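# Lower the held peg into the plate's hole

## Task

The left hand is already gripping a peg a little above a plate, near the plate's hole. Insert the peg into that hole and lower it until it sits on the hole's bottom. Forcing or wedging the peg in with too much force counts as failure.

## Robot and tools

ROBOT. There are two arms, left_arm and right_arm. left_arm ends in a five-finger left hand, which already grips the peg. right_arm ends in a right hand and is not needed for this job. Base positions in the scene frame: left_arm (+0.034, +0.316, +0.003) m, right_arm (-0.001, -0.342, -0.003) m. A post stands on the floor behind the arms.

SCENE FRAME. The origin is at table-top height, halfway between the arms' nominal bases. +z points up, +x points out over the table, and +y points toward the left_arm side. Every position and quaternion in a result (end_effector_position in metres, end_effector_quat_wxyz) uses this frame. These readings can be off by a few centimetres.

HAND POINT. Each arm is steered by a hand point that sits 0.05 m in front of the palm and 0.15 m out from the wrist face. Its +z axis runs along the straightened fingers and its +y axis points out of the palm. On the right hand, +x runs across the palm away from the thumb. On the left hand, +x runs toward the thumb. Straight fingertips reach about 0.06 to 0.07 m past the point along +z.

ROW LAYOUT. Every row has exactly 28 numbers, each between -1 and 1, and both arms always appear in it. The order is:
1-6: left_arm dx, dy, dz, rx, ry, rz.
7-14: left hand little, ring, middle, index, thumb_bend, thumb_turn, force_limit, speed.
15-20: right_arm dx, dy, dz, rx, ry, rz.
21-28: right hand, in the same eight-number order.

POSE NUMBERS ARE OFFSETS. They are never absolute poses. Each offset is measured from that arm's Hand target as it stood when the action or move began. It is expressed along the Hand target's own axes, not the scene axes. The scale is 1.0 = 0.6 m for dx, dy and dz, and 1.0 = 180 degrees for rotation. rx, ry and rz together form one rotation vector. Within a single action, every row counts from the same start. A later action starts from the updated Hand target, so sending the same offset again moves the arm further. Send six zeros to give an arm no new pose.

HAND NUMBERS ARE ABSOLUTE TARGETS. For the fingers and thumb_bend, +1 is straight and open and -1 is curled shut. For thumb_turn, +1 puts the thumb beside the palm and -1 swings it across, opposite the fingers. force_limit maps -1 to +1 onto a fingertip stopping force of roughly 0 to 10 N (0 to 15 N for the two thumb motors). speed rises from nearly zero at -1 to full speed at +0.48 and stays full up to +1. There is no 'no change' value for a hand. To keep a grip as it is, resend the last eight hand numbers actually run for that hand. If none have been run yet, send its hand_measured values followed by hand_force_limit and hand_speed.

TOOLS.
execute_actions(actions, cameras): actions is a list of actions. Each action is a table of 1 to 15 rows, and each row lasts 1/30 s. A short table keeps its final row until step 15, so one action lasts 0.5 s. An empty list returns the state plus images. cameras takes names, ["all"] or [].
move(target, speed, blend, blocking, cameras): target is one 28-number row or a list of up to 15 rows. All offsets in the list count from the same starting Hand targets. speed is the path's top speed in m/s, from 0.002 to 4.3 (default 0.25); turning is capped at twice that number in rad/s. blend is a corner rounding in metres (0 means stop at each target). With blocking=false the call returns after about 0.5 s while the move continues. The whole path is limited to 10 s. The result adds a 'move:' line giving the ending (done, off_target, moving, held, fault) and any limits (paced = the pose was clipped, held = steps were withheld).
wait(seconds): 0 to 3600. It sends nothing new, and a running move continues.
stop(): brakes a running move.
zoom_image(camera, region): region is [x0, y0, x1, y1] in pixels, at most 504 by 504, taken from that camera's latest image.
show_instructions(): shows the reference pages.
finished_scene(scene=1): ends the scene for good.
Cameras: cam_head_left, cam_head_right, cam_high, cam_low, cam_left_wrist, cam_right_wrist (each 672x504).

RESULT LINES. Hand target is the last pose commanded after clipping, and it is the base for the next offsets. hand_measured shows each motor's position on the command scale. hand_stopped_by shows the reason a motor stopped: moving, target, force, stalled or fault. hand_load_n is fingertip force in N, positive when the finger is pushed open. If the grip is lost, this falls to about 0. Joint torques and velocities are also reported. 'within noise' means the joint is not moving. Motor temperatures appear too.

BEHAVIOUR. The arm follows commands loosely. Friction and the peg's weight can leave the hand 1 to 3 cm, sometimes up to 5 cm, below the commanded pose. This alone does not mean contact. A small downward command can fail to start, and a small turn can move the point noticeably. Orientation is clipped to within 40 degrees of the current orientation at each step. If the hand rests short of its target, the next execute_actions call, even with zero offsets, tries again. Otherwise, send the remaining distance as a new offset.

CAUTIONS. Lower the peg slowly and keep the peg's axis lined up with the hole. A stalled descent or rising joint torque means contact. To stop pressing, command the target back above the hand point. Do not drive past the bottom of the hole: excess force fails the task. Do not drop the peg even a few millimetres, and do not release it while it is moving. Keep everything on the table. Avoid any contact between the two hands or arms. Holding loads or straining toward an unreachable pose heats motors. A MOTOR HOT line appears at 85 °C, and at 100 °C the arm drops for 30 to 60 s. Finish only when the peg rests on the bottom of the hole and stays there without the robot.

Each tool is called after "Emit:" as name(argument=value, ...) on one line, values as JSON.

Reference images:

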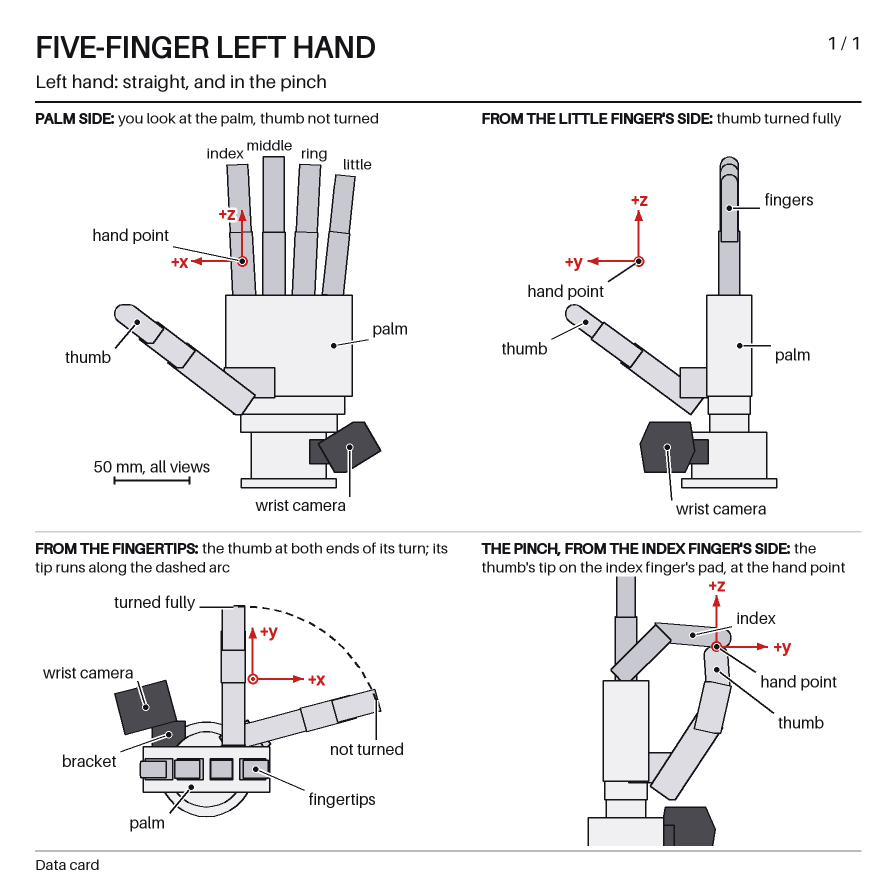

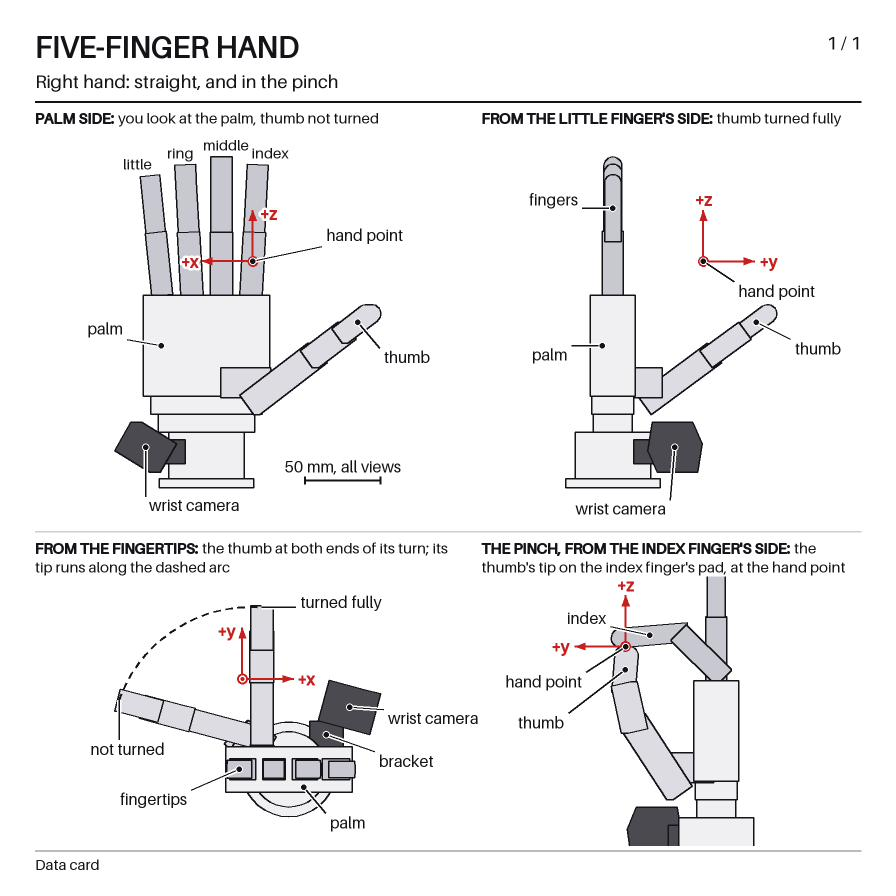

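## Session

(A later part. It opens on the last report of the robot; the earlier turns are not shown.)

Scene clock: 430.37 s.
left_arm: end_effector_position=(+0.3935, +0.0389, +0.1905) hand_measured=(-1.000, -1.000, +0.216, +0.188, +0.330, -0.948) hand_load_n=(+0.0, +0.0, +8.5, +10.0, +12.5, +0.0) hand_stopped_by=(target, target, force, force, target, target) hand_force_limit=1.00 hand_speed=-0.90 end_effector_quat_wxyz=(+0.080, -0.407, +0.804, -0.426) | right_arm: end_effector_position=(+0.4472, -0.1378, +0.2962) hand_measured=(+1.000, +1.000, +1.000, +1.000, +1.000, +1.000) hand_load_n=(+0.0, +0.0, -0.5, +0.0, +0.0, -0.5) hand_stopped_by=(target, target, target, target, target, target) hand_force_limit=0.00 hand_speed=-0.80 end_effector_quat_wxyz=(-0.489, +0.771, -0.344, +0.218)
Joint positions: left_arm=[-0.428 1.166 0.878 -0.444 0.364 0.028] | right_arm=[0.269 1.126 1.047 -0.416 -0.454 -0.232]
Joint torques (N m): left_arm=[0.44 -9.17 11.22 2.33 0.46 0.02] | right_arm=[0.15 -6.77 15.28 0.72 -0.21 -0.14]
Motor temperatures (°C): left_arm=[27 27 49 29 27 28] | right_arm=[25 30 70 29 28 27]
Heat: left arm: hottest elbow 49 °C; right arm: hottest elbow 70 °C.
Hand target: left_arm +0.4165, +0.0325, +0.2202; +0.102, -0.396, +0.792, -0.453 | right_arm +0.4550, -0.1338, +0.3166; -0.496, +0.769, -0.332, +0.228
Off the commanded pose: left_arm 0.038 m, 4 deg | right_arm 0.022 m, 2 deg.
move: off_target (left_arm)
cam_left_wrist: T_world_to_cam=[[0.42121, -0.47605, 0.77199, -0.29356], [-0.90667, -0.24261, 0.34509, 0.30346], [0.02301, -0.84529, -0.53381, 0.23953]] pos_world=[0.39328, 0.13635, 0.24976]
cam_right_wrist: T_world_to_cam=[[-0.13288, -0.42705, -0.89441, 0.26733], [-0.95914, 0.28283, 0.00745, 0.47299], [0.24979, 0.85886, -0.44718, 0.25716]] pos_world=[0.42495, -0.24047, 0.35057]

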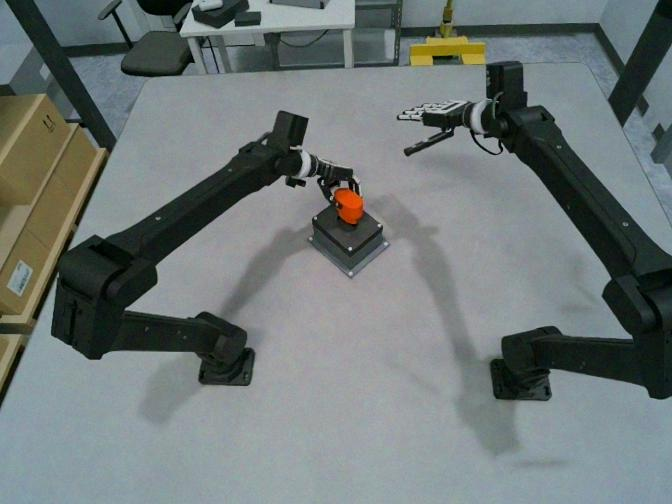

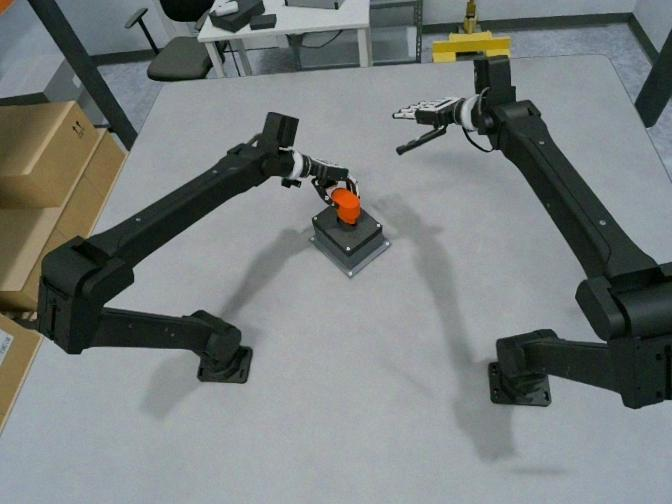

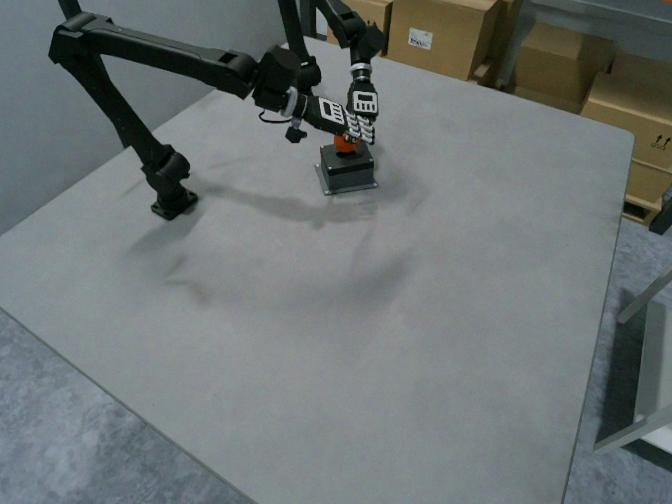

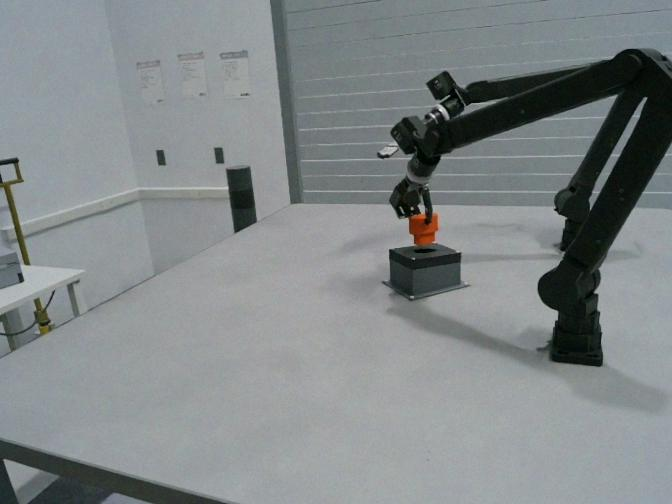

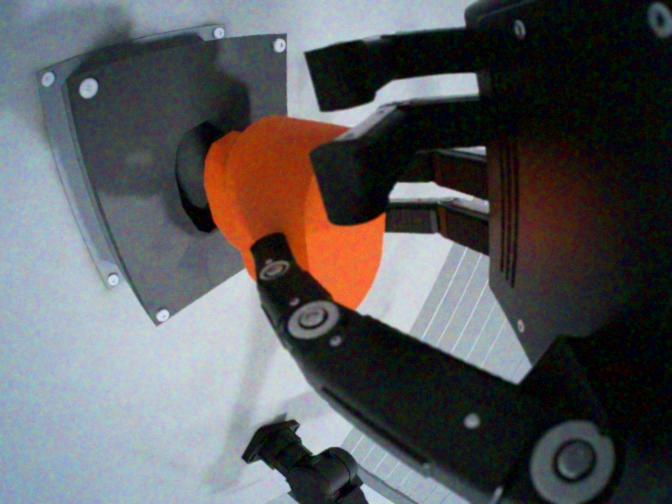

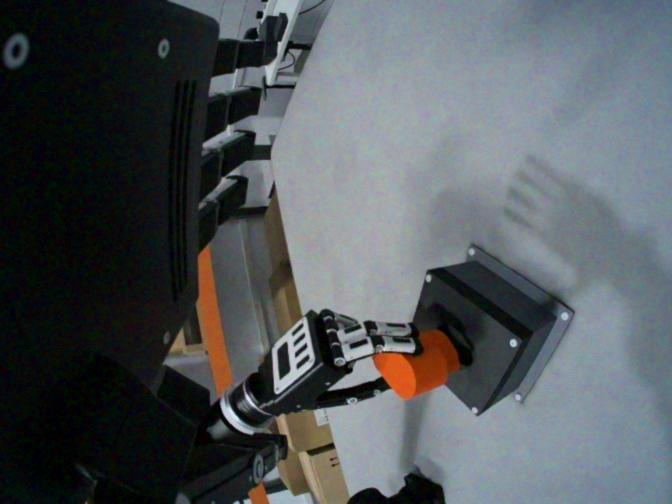

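Emit:
zoom_image(camera="cam_high", region=[328, 135, 363, 165])

Emit:
zoom_image(camera="cam_low", region=[408, 227, 443, 257])

Emit:
zoom_image(camera="cam_left_wrist", region=[170, 110, 260, 260])

Emit:
zoom_image(camera="cam_right_wrist", region=[420, 310, 480, 380])

Emit:
zoom_image(camera="cam_head_left", region=[330, 205, 365, 235])

Emit:
zoom_image(camera="cam_head_right", region=[330, 205, 365, 235])

Scaled by 14.400 from the camera's image (finer frame: 960x720).

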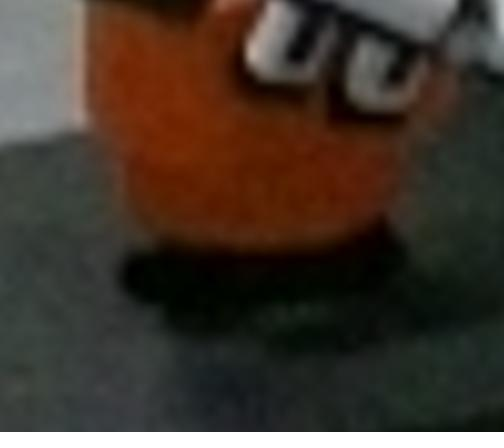

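Scaled by 14.400 from the camera's image (finer frame: 960x720).

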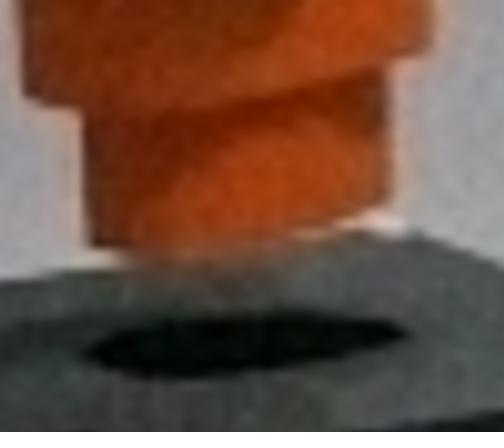

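Scaled by 3.360 from the camera's image (finer frame: 960x720).

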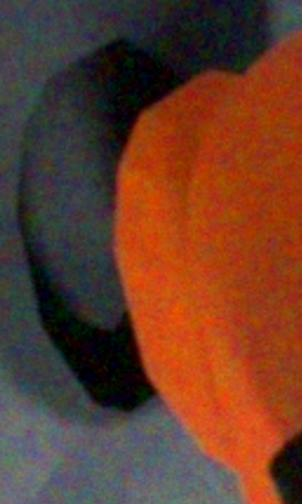

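Scaled by 7.200 from the camera's image (finer frame: 960x720).

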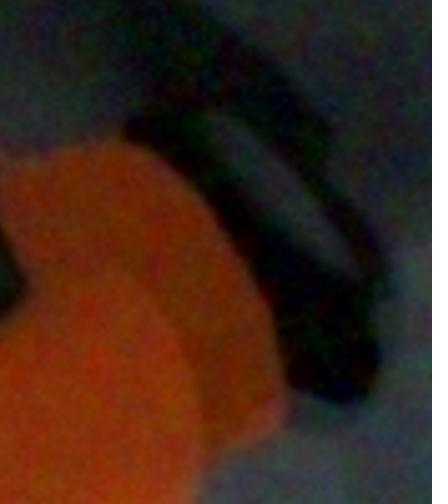

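Scaled by 14.400 from the camera's image (finer frame: 960x720).

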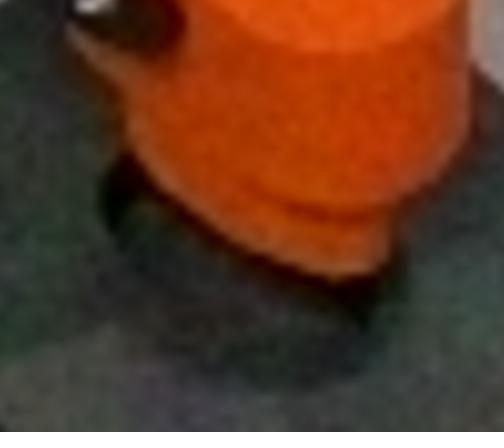

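Scaled by 14.400 from the camera's image (finer frame: 960x720).

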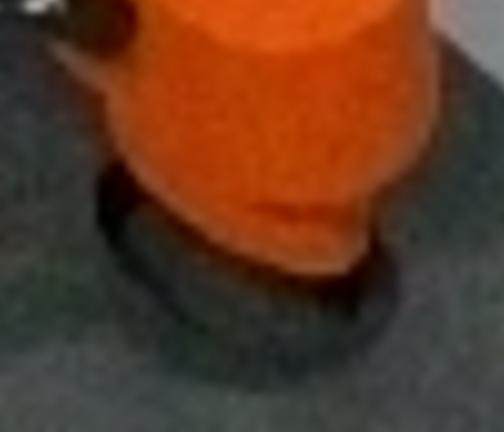

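Emit:
move(target=[[-0.0098,0.0233,0.005,-0.0042,0.0098,0.0139,-1.0,-1.0,0.216,0.188,0.324,-0.948,1.0,-0.9,0,0,0,0,0,0,1,1,1,1,1,1,0,-0.8]], speed=0.04, cameras=["cam_head_left","cam_head_right","cam_high","cam_low","cam_left_wrist","cam_right_wrist"])

Emit:
zoom_image(camera="cam_left_wrist", region=[150, 60, 320, 300])

Emit:
zoom_image(camera="cam_low", region=[400, 210, 450, 260])

Emit:
zoom_image(camera="cam_head_left", region=[325, 190, 370, 240])

Emit:
zoom_image(camera="cam_head_right", region=[325, 190, 370, 240])

Emit:
zoom_image(camera="cam_high", region=[325, 130, 365, 170])

Emit:
zoom_image(camera="cam_right_wrist", region=[400, 300, 490, 390])

Scene clock: 534.80 s.
left_arm: end_effector_position=(+0.3971, +0.0418, +0.1878) hand_measured=(-1.000, -1.000, +0.216, +0.188, +0.330, -0.948) hand_load_n=(+0.0, +0.0, +8.5, +10.0, +12.5, +0.0) hand_stopped_by=(target, target, force, force, target, target) hand_force_limit=1.00 hand_speed=-0.90 end_effector_quat_wxyz=(+0.081, -0.380, +0.814, -0.433) | right_arm: end_effector_position=(+0.4472, -0.1378, +0.2962) hand_measured=(+1.000, +1.000, +1.000, +1.000, +1.000, +1.000) hand_load_n=(+0.0, +0.0, +0.0, +0.0, +0.0, +0.0) hand_stopped_by=(target, target, target, target, target, target) hand_force_limit=0.00 hand_speed=-0.80 end_effector_quat_wxyz=(-0.489, +0.771, -0.344, +0.218)
Joint positions: left_arm=[-0.41 1.179 0.878 -0.43 0.408 0.089] | right_arm=[0.269 1.126 1.047 -0.416 -0.454 -0.232]
Joint torques (N m): left_arm=[0.26 -8.76 10.02 2.59 0.5 0.04] | right_arm=[0.09 -6.77 15.27 0.72 -0.21 -0.14]
Motor temperatures (°C): left_arm=[27 28 47 29 26 27] | right_arm=[25 30 72 28 28 27]
Heat: left arm: hottest elbow 47 °C; right arm: hottest elbow 72 °C.
Hand target: left_arm +0.4146, +0.0386, +0.2061; +0.097, -0.372, +0.805, -0.452 | right_arm +0.4550, -0.1338, +0.3166; -0.496, +0.769, -0.332, +0.228
Off the commanded pose: left_arm 0.025 m, 3 deg | right_arm 0.022 m, 2 deg.
move: off_target (left_arm)
cam_left_wrist: T_world_to_cam=[[0.37427, -0.4981, 0.78219, -0.27403], [-0.92729, -0.19481, 0.31965, 0.31934], [-0.00683, -0.84496, -0.53479, 0.25249]] pos_world=[0.40041, 0.13906, 0.2473]
cam_right_wrist: T_world_to_cam=[[-0.13288, -0.42705, -0.89441, 0.26733], [-0.95914, 0.28283, 0.00745, 0.47299], [0.24979, 0.85886, -0.44718, 0.25716]] pos_world=[0.42495, -0.24047, 0.35057]

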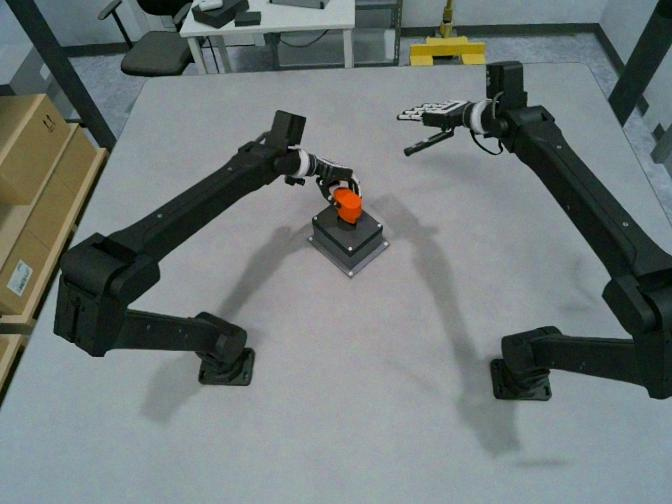

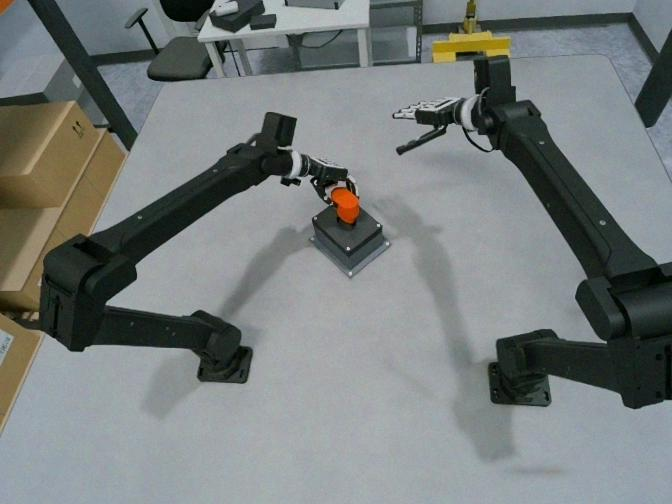

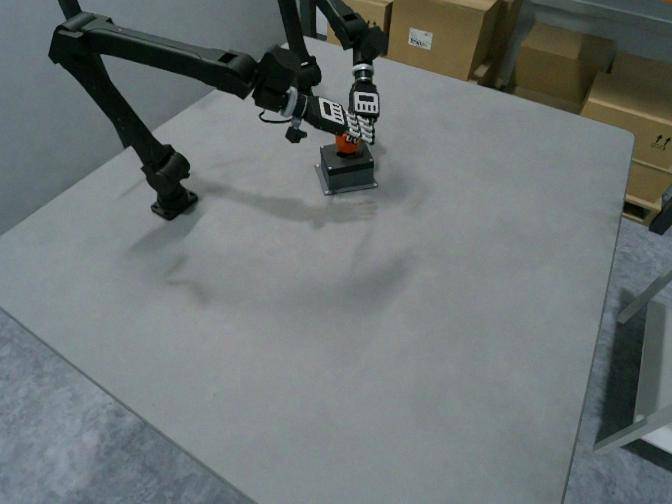

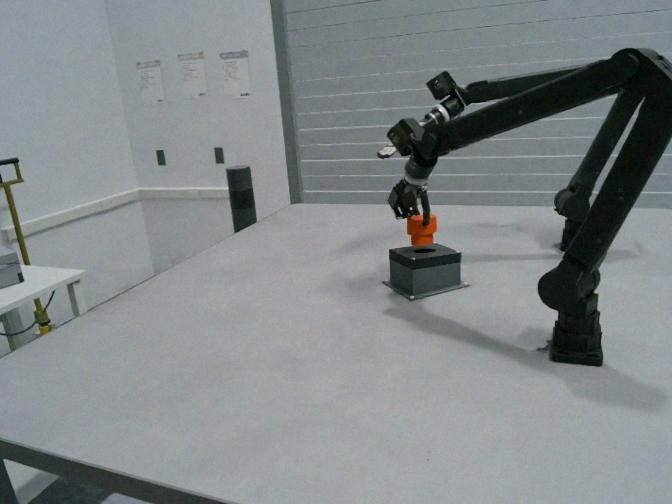

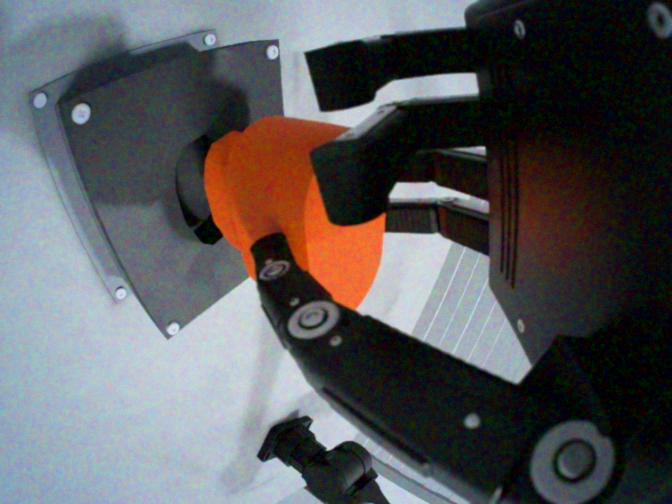

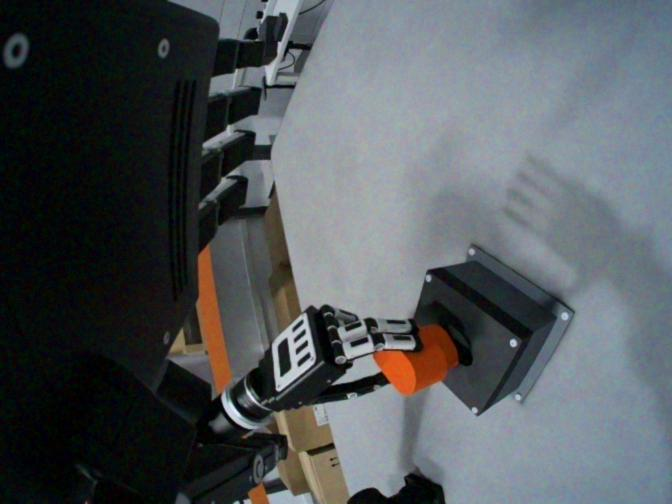

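Scaled by 2.100 from the camera's image (finer frame: 960x720).

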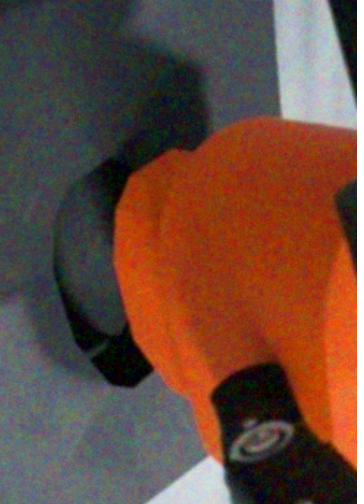

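Scaled by 10.080 from the camera's image (finer frame: 960x720).

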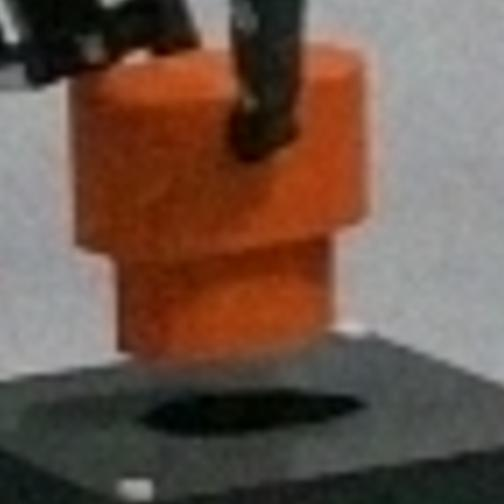

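Scaled by 10.080 from the camera's image (finer frame: 960x720).

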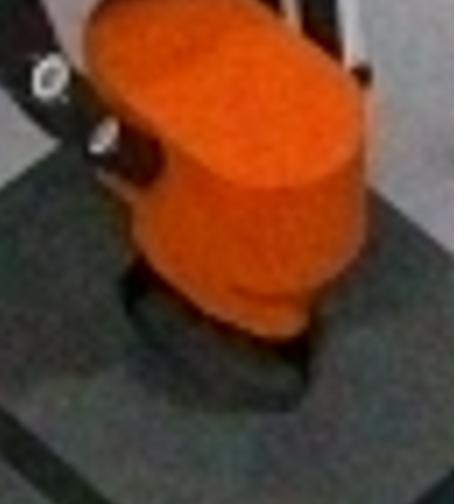

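Scaled by 10.080 from the camera's image (finer frame: 960x720).

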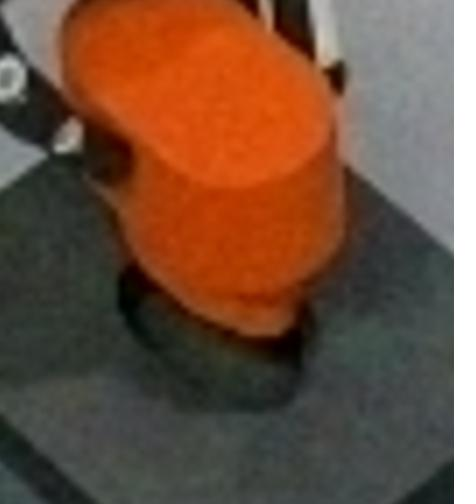

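Scaled by 12.600 from the camera's image (finer frame: 960x720).

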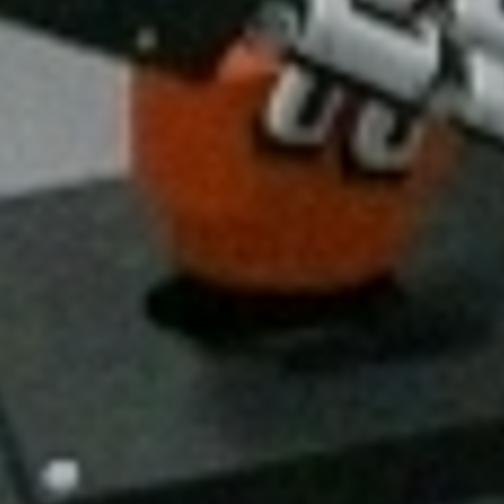

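Scaled by 5.600 from the camera's image (finer frame: 960x720).

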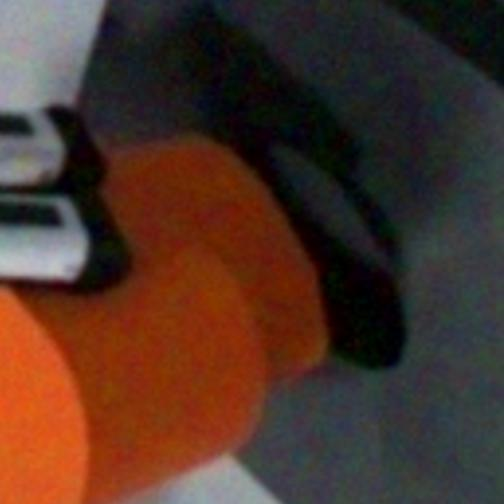

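Emit:
zoom_image(camera="cam_left_wrist", region=[170, 120, 250, 200])

Emit:
zoom_image(camera="cam_left_wrist", region=[170, 180, 250, 260])

Scaled by 6.300 from the camera's image (finer frame: 960x720).

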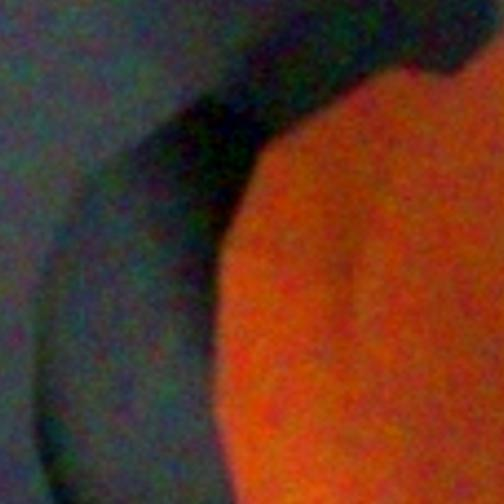

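Scaled by 6.300 from the camera's image (finer frame: 960x720).

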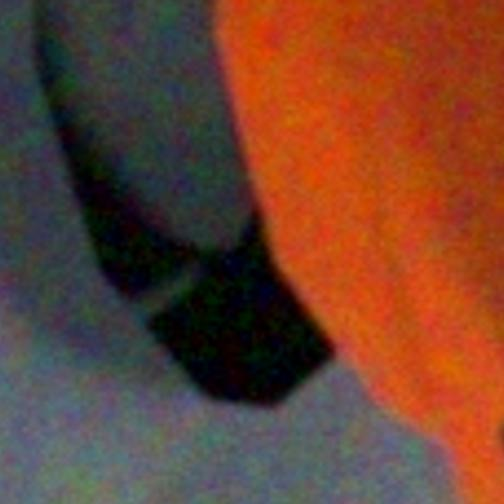

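Emit:
move(target=[[-0.0012,0.026,-0.0015,-0.0011,-0.0004,0.0058,-1.0,-1.0,0.216,0.188,0.324,-0.948,1.0,-0.9,0,0,0,0,0,0,1,1,1,1,1,1,0,-0.8]], speed=0.04, cameras=["cam_head_left","cam_low","cam_left_wrist","cam_right_wrist"])

Emit:
zoom_image(camera="cam_left_wrist", region=[170, 120, 250, 200])

Emit:
zoom_image(camera="cam_left_wrist", region=[170, 180, 250, 260])

Emit:
zoom_image(camera="cam_low", region=[400, 210, 450, 260])

Emit:
zoom_image(camera="cam_head_left", region=[325, 190, 370, 240])

Scene clock: 604.13 s.
left_arm: end_effector_position=(+0.3991, +0.0429, +0.1851) hand_measured=(-1.000, -1.000, +0.216, +0.188, +0.330, -0.948) hand_load_n=(+0.0, +0.0, +8.5, +10.0, +12.5, +0.0) hand_stopped_by=(target, target, force, force, target, target) hand_force_limit=1.00 hand_speed=-0.90 end_effector_quat_wxyz=(+0.089, -0.370, +0.816, -0.436) | right_arm: end_effector_position=(+0.4472, -0.1378, +0.2962) hand_measured=(+1.000, +1.000, +1.000, +1.000, +1.000, +1.000) hand_load_n=(+0.0, +0.0, +0.0, +0.0, +0.0, -0.5) hand_stopped_by=(target, target, target, target, target, target) hand_force_limit=0.00 hand_speed=-0.80 end_effector_quat_wxyz=(-0.489, +0.771, -0.344, +0.218)
Joint positions: left_arm=[-0.408 1.179 0.868 -0.409 0.409 0.11] | right_arm=[0.269 1.126 1.047 -0.416 -0.454 -0.232]
Joint torques (N m): left_arm=[0.21 -9.35 7.64 2.45 0.5 0] | right_arm=[0.09 -6.71 15.28 0.7 -0.21 -0.14]
Motor temperatures (°C): left_arm=[27 27 45 30 26 27] | right_arm=[25 30 74 28 28 26]
Heat: left arm: hottest elbow 45 °C; right arm: hottest elbow 74 °C.
Hand target: left_arm +0.4066, +0.0445, +0.1941; +0.101, -0.365, +0.809, -0.449 | right_arm +0.4550, -0.1338, +0.3166; -0.496, +0.769, -0.332, +0.228
Off the commanded pose: left_arm 0.012 m, 2 deg | right_arm 0.022 m, 2 deg.
move: off_target (left_arm)
cam_left_wrist: T_world_to_cam=[[0.34978, -0.50605, 0.7884, -0.26314], [-0.93683, -0.18552, 0.29655, 0.32994], [-0.0038, -0.84232, -0.53897, 0.25144]] pos_world=[0.40209, 0.13984, 0.24513]
cam_right_wrist: T_world_to_cam=[[-0.13288, -0.42705, -0.89441, 0.26733], [-0.95914, 0.28283, 0.00745, 0.47299], [0.24979, 0.85886, -0.44718, 0.25716]] pos_world=[0.42495, -0.24047, 0.35057]

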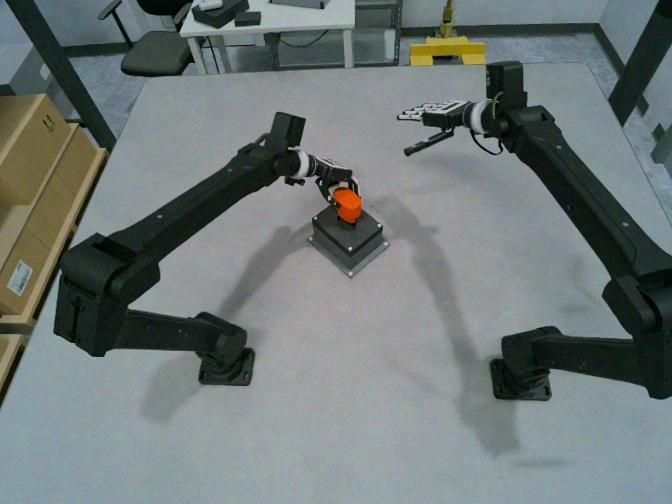

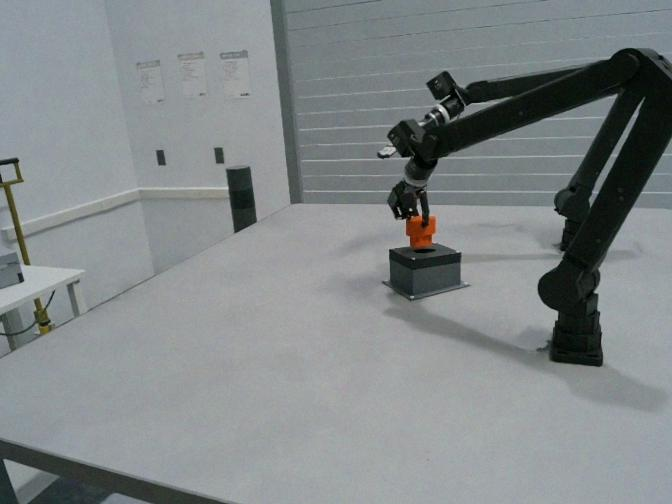

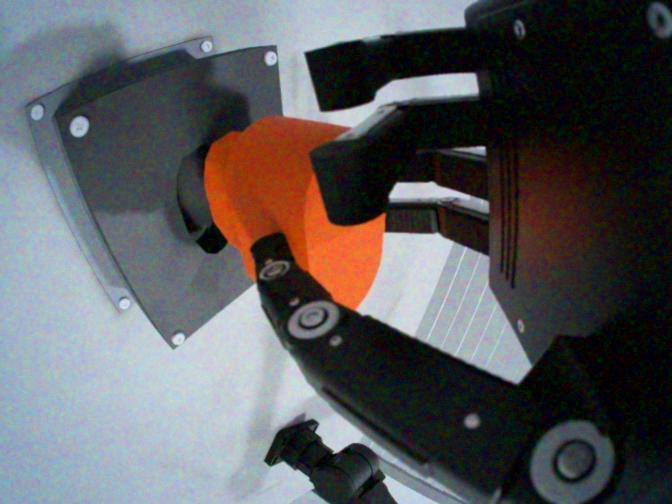

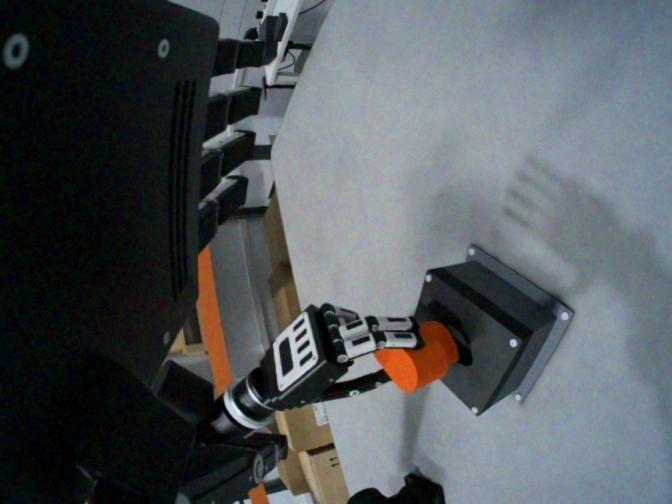

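Scaled by 6.300 from the camera's image (finer frame: 960x720).

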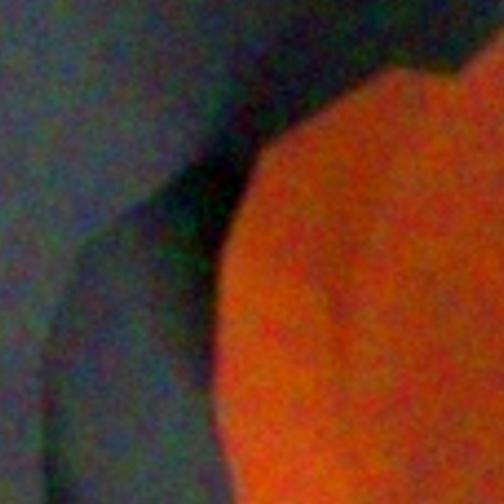

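Scaled by 6.300 from the camera's image (finer frame: 960x720).

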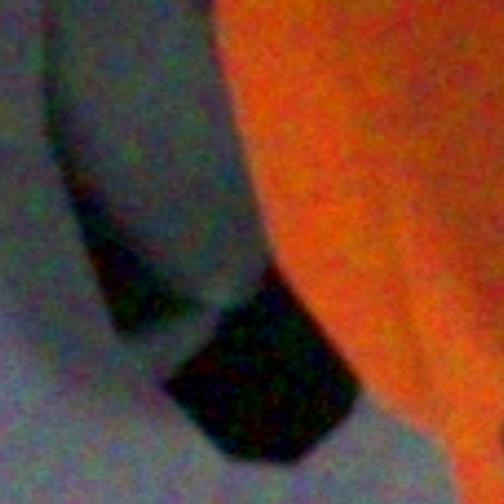

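Scaled by 10.080 from the camera's image (finer frame: 960x720).

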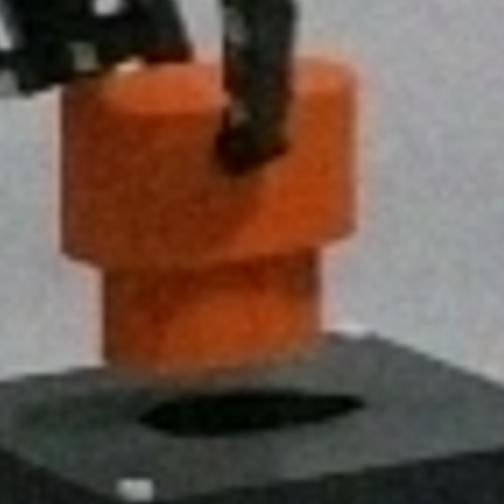

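Scaled by 10.080 from the camera's image (finer frame: 960x720).

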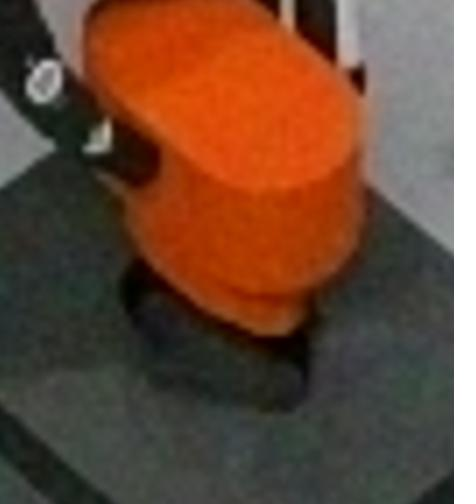

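Emit:
move(target=[[0.0088,0.0298,-0.0043,0.001,-0.0051,-0.0037,-1.0,-1.0,0.216,0.188,0.324,-0.948,1.0,-0.9,0,0,0,0,0,0,1,1,1,1,1,1,0,-0.8]], speed=0.04, cameras=["cam_head_left","cam_low","cam_left_wrist","cam_right_wrist"])

Emit:
zoom_image(camera="cam_left_wrist", region=[160, 110, 250, 200])

Emit:
zoom_image(camera="cam_left_wrist", region=[160, 180, 250, 270])

Emit:
zoom_image(camera="cam_low", region=[400, 210, 450, 260])

Emit:
zoom_image(camera="cam_head_left", region=[325, 190, 370, 240])

Scene clock: 627.93 s.
left_arm: end_effector_position=(+0.3885, +0.0504, +0.1693) hand_measured=(-1.000, -1.000, +0.216, +0.188, +0.330, -0.948) hand_load_n=(+0.0, +0.0, +8.5, +10.0, +13.0, +0.0) hand_stopped_by=(target, target, force, force, target, target) hand_force_limit=1.00 hand_speed=-0.90 end_effector_quat_wxyz=(+0.094, -0.376, +0.815, -0.432) | right_arm: end_effector_position=(+0.4472, -0.1378, +0.2962) hand_measured=(+1.000, +1.000, +1.000, +1.000, +1.000, +1.000) hand_load_n=(+0.0, +0.0, +0.0, +0.0, +0.0, -0.5) hand_stopped_by=(target, target, target, target, target, target) hand_force_limit=0.00 hand_speed=-0.80 end_effector_quat_wxyz=(-0.489, +0.771, -0.344, +0.218)
Joint positions: left_arm=[-0.408 1.154 0.809 -0.375 0.392 0.105] | right_arm=[0.269 1.126 1.047 -0.416 -0.454 -0.232]
Joint torques (N m): left_arm=[-0.5 -10.64 7.28 2.41 0.21 -0.13] | right_arm=[0.09 -6.77 15.27 0.72 -0.21 -0.14]
Motor temperatures (°C): left_arm=[27 27 44 30 26 27] | right_arm=[25 30 75 28 27 26]
Heat: left arm: hottest elbow 44 °C; right arm: hottest elbow 75 °C.
Hand target: left_arm +0.3926, +0.0486, +0.1822; +0.105, -0.373, +0.806, -0.448 | right_arm +0.4550, -0.1338, +0.3166; -0.496, +0.769, -0.332, +0.228
Off the commanded pose: left_arm 0.014 m, 3 deg | right_arm 0.022 m, 2 deg.
move: off_target (left_arm)
cam_left_wrist: T_world_to_cam=[[0.35734, -0.50692, 0.78443, -0.24543], [-0.93393, -0.20226, 0.29474, 0.32613], [0.00925, -0.83793, -0.5457, 0.24504]] pos_world=[0.39002, 0.14687, 0.23012]
cam_right_wrist: T_world_to_cam=[[-0.13288, -0.42705, -0.89441, 0.26733], [-0.95914, 0.28283, 0.00745, 0.47299], [0.24979, 0.85886, -0.44718, 0.25716]] pos_world=[0.42495, -0.24047, 0.35057]

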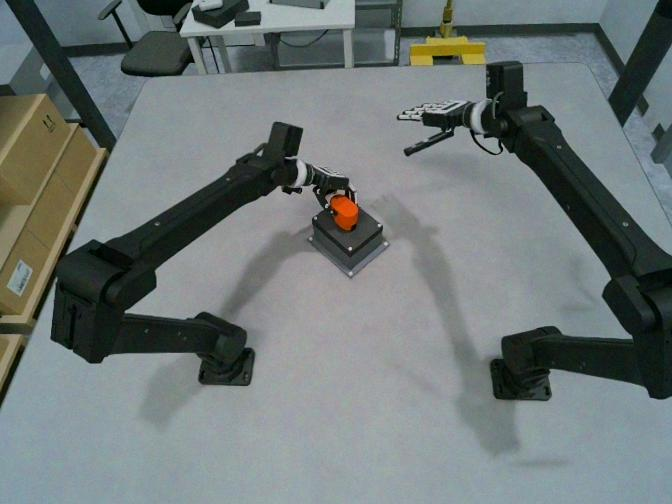

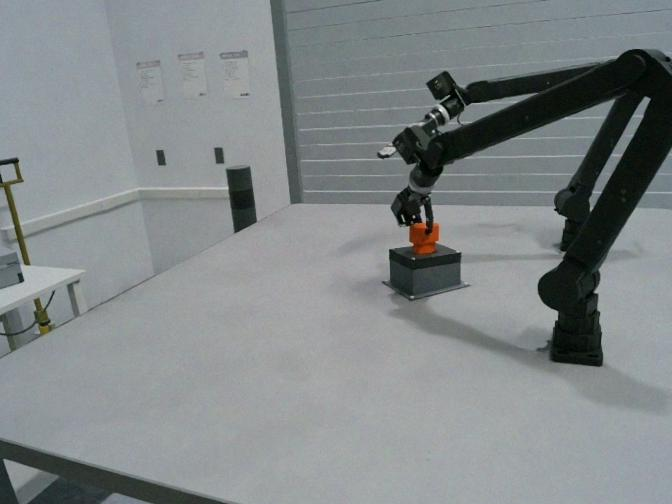

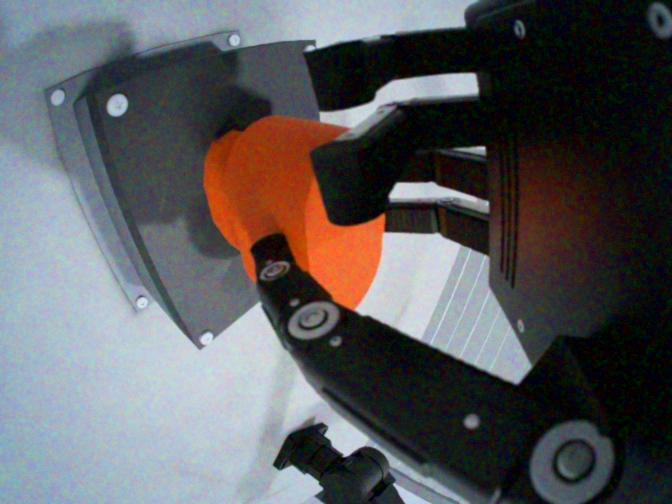

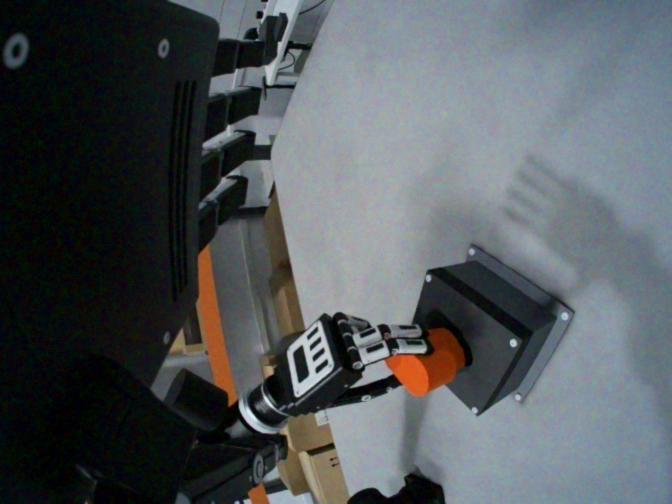

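Scaled by 5.600 from the camera's image (finer frame: 960x720).

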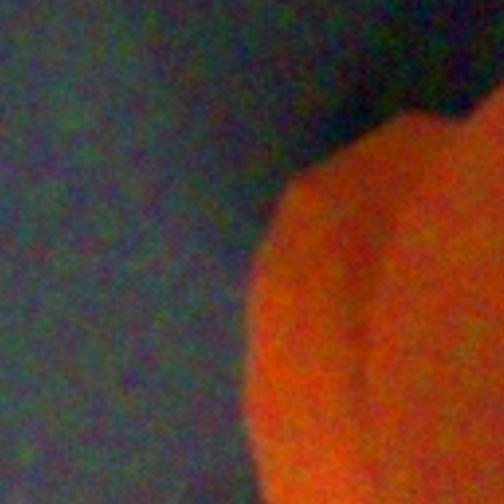

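Scaled by 5.600 from the camera's image (finer frame: 960x720).

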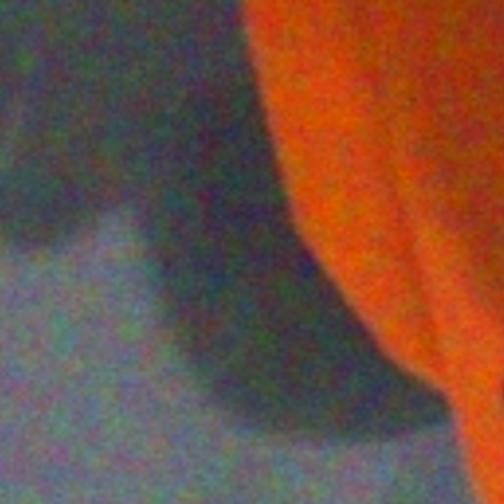

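Scaled by 10.080 from the camera's image (finer frame: 960x720).

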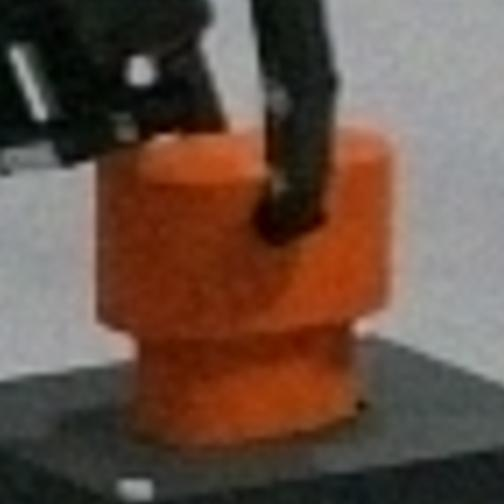

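Scaled by 10.080 from the camera's image (finer frame: 960x720).

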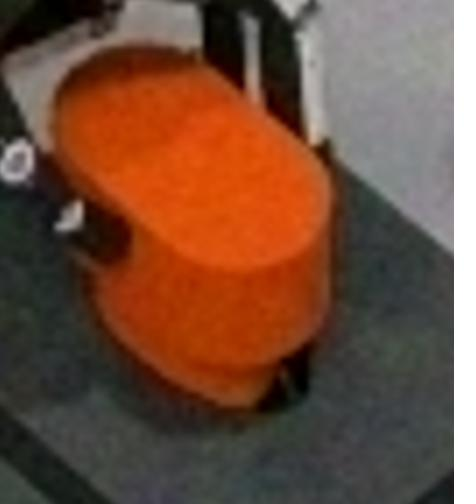

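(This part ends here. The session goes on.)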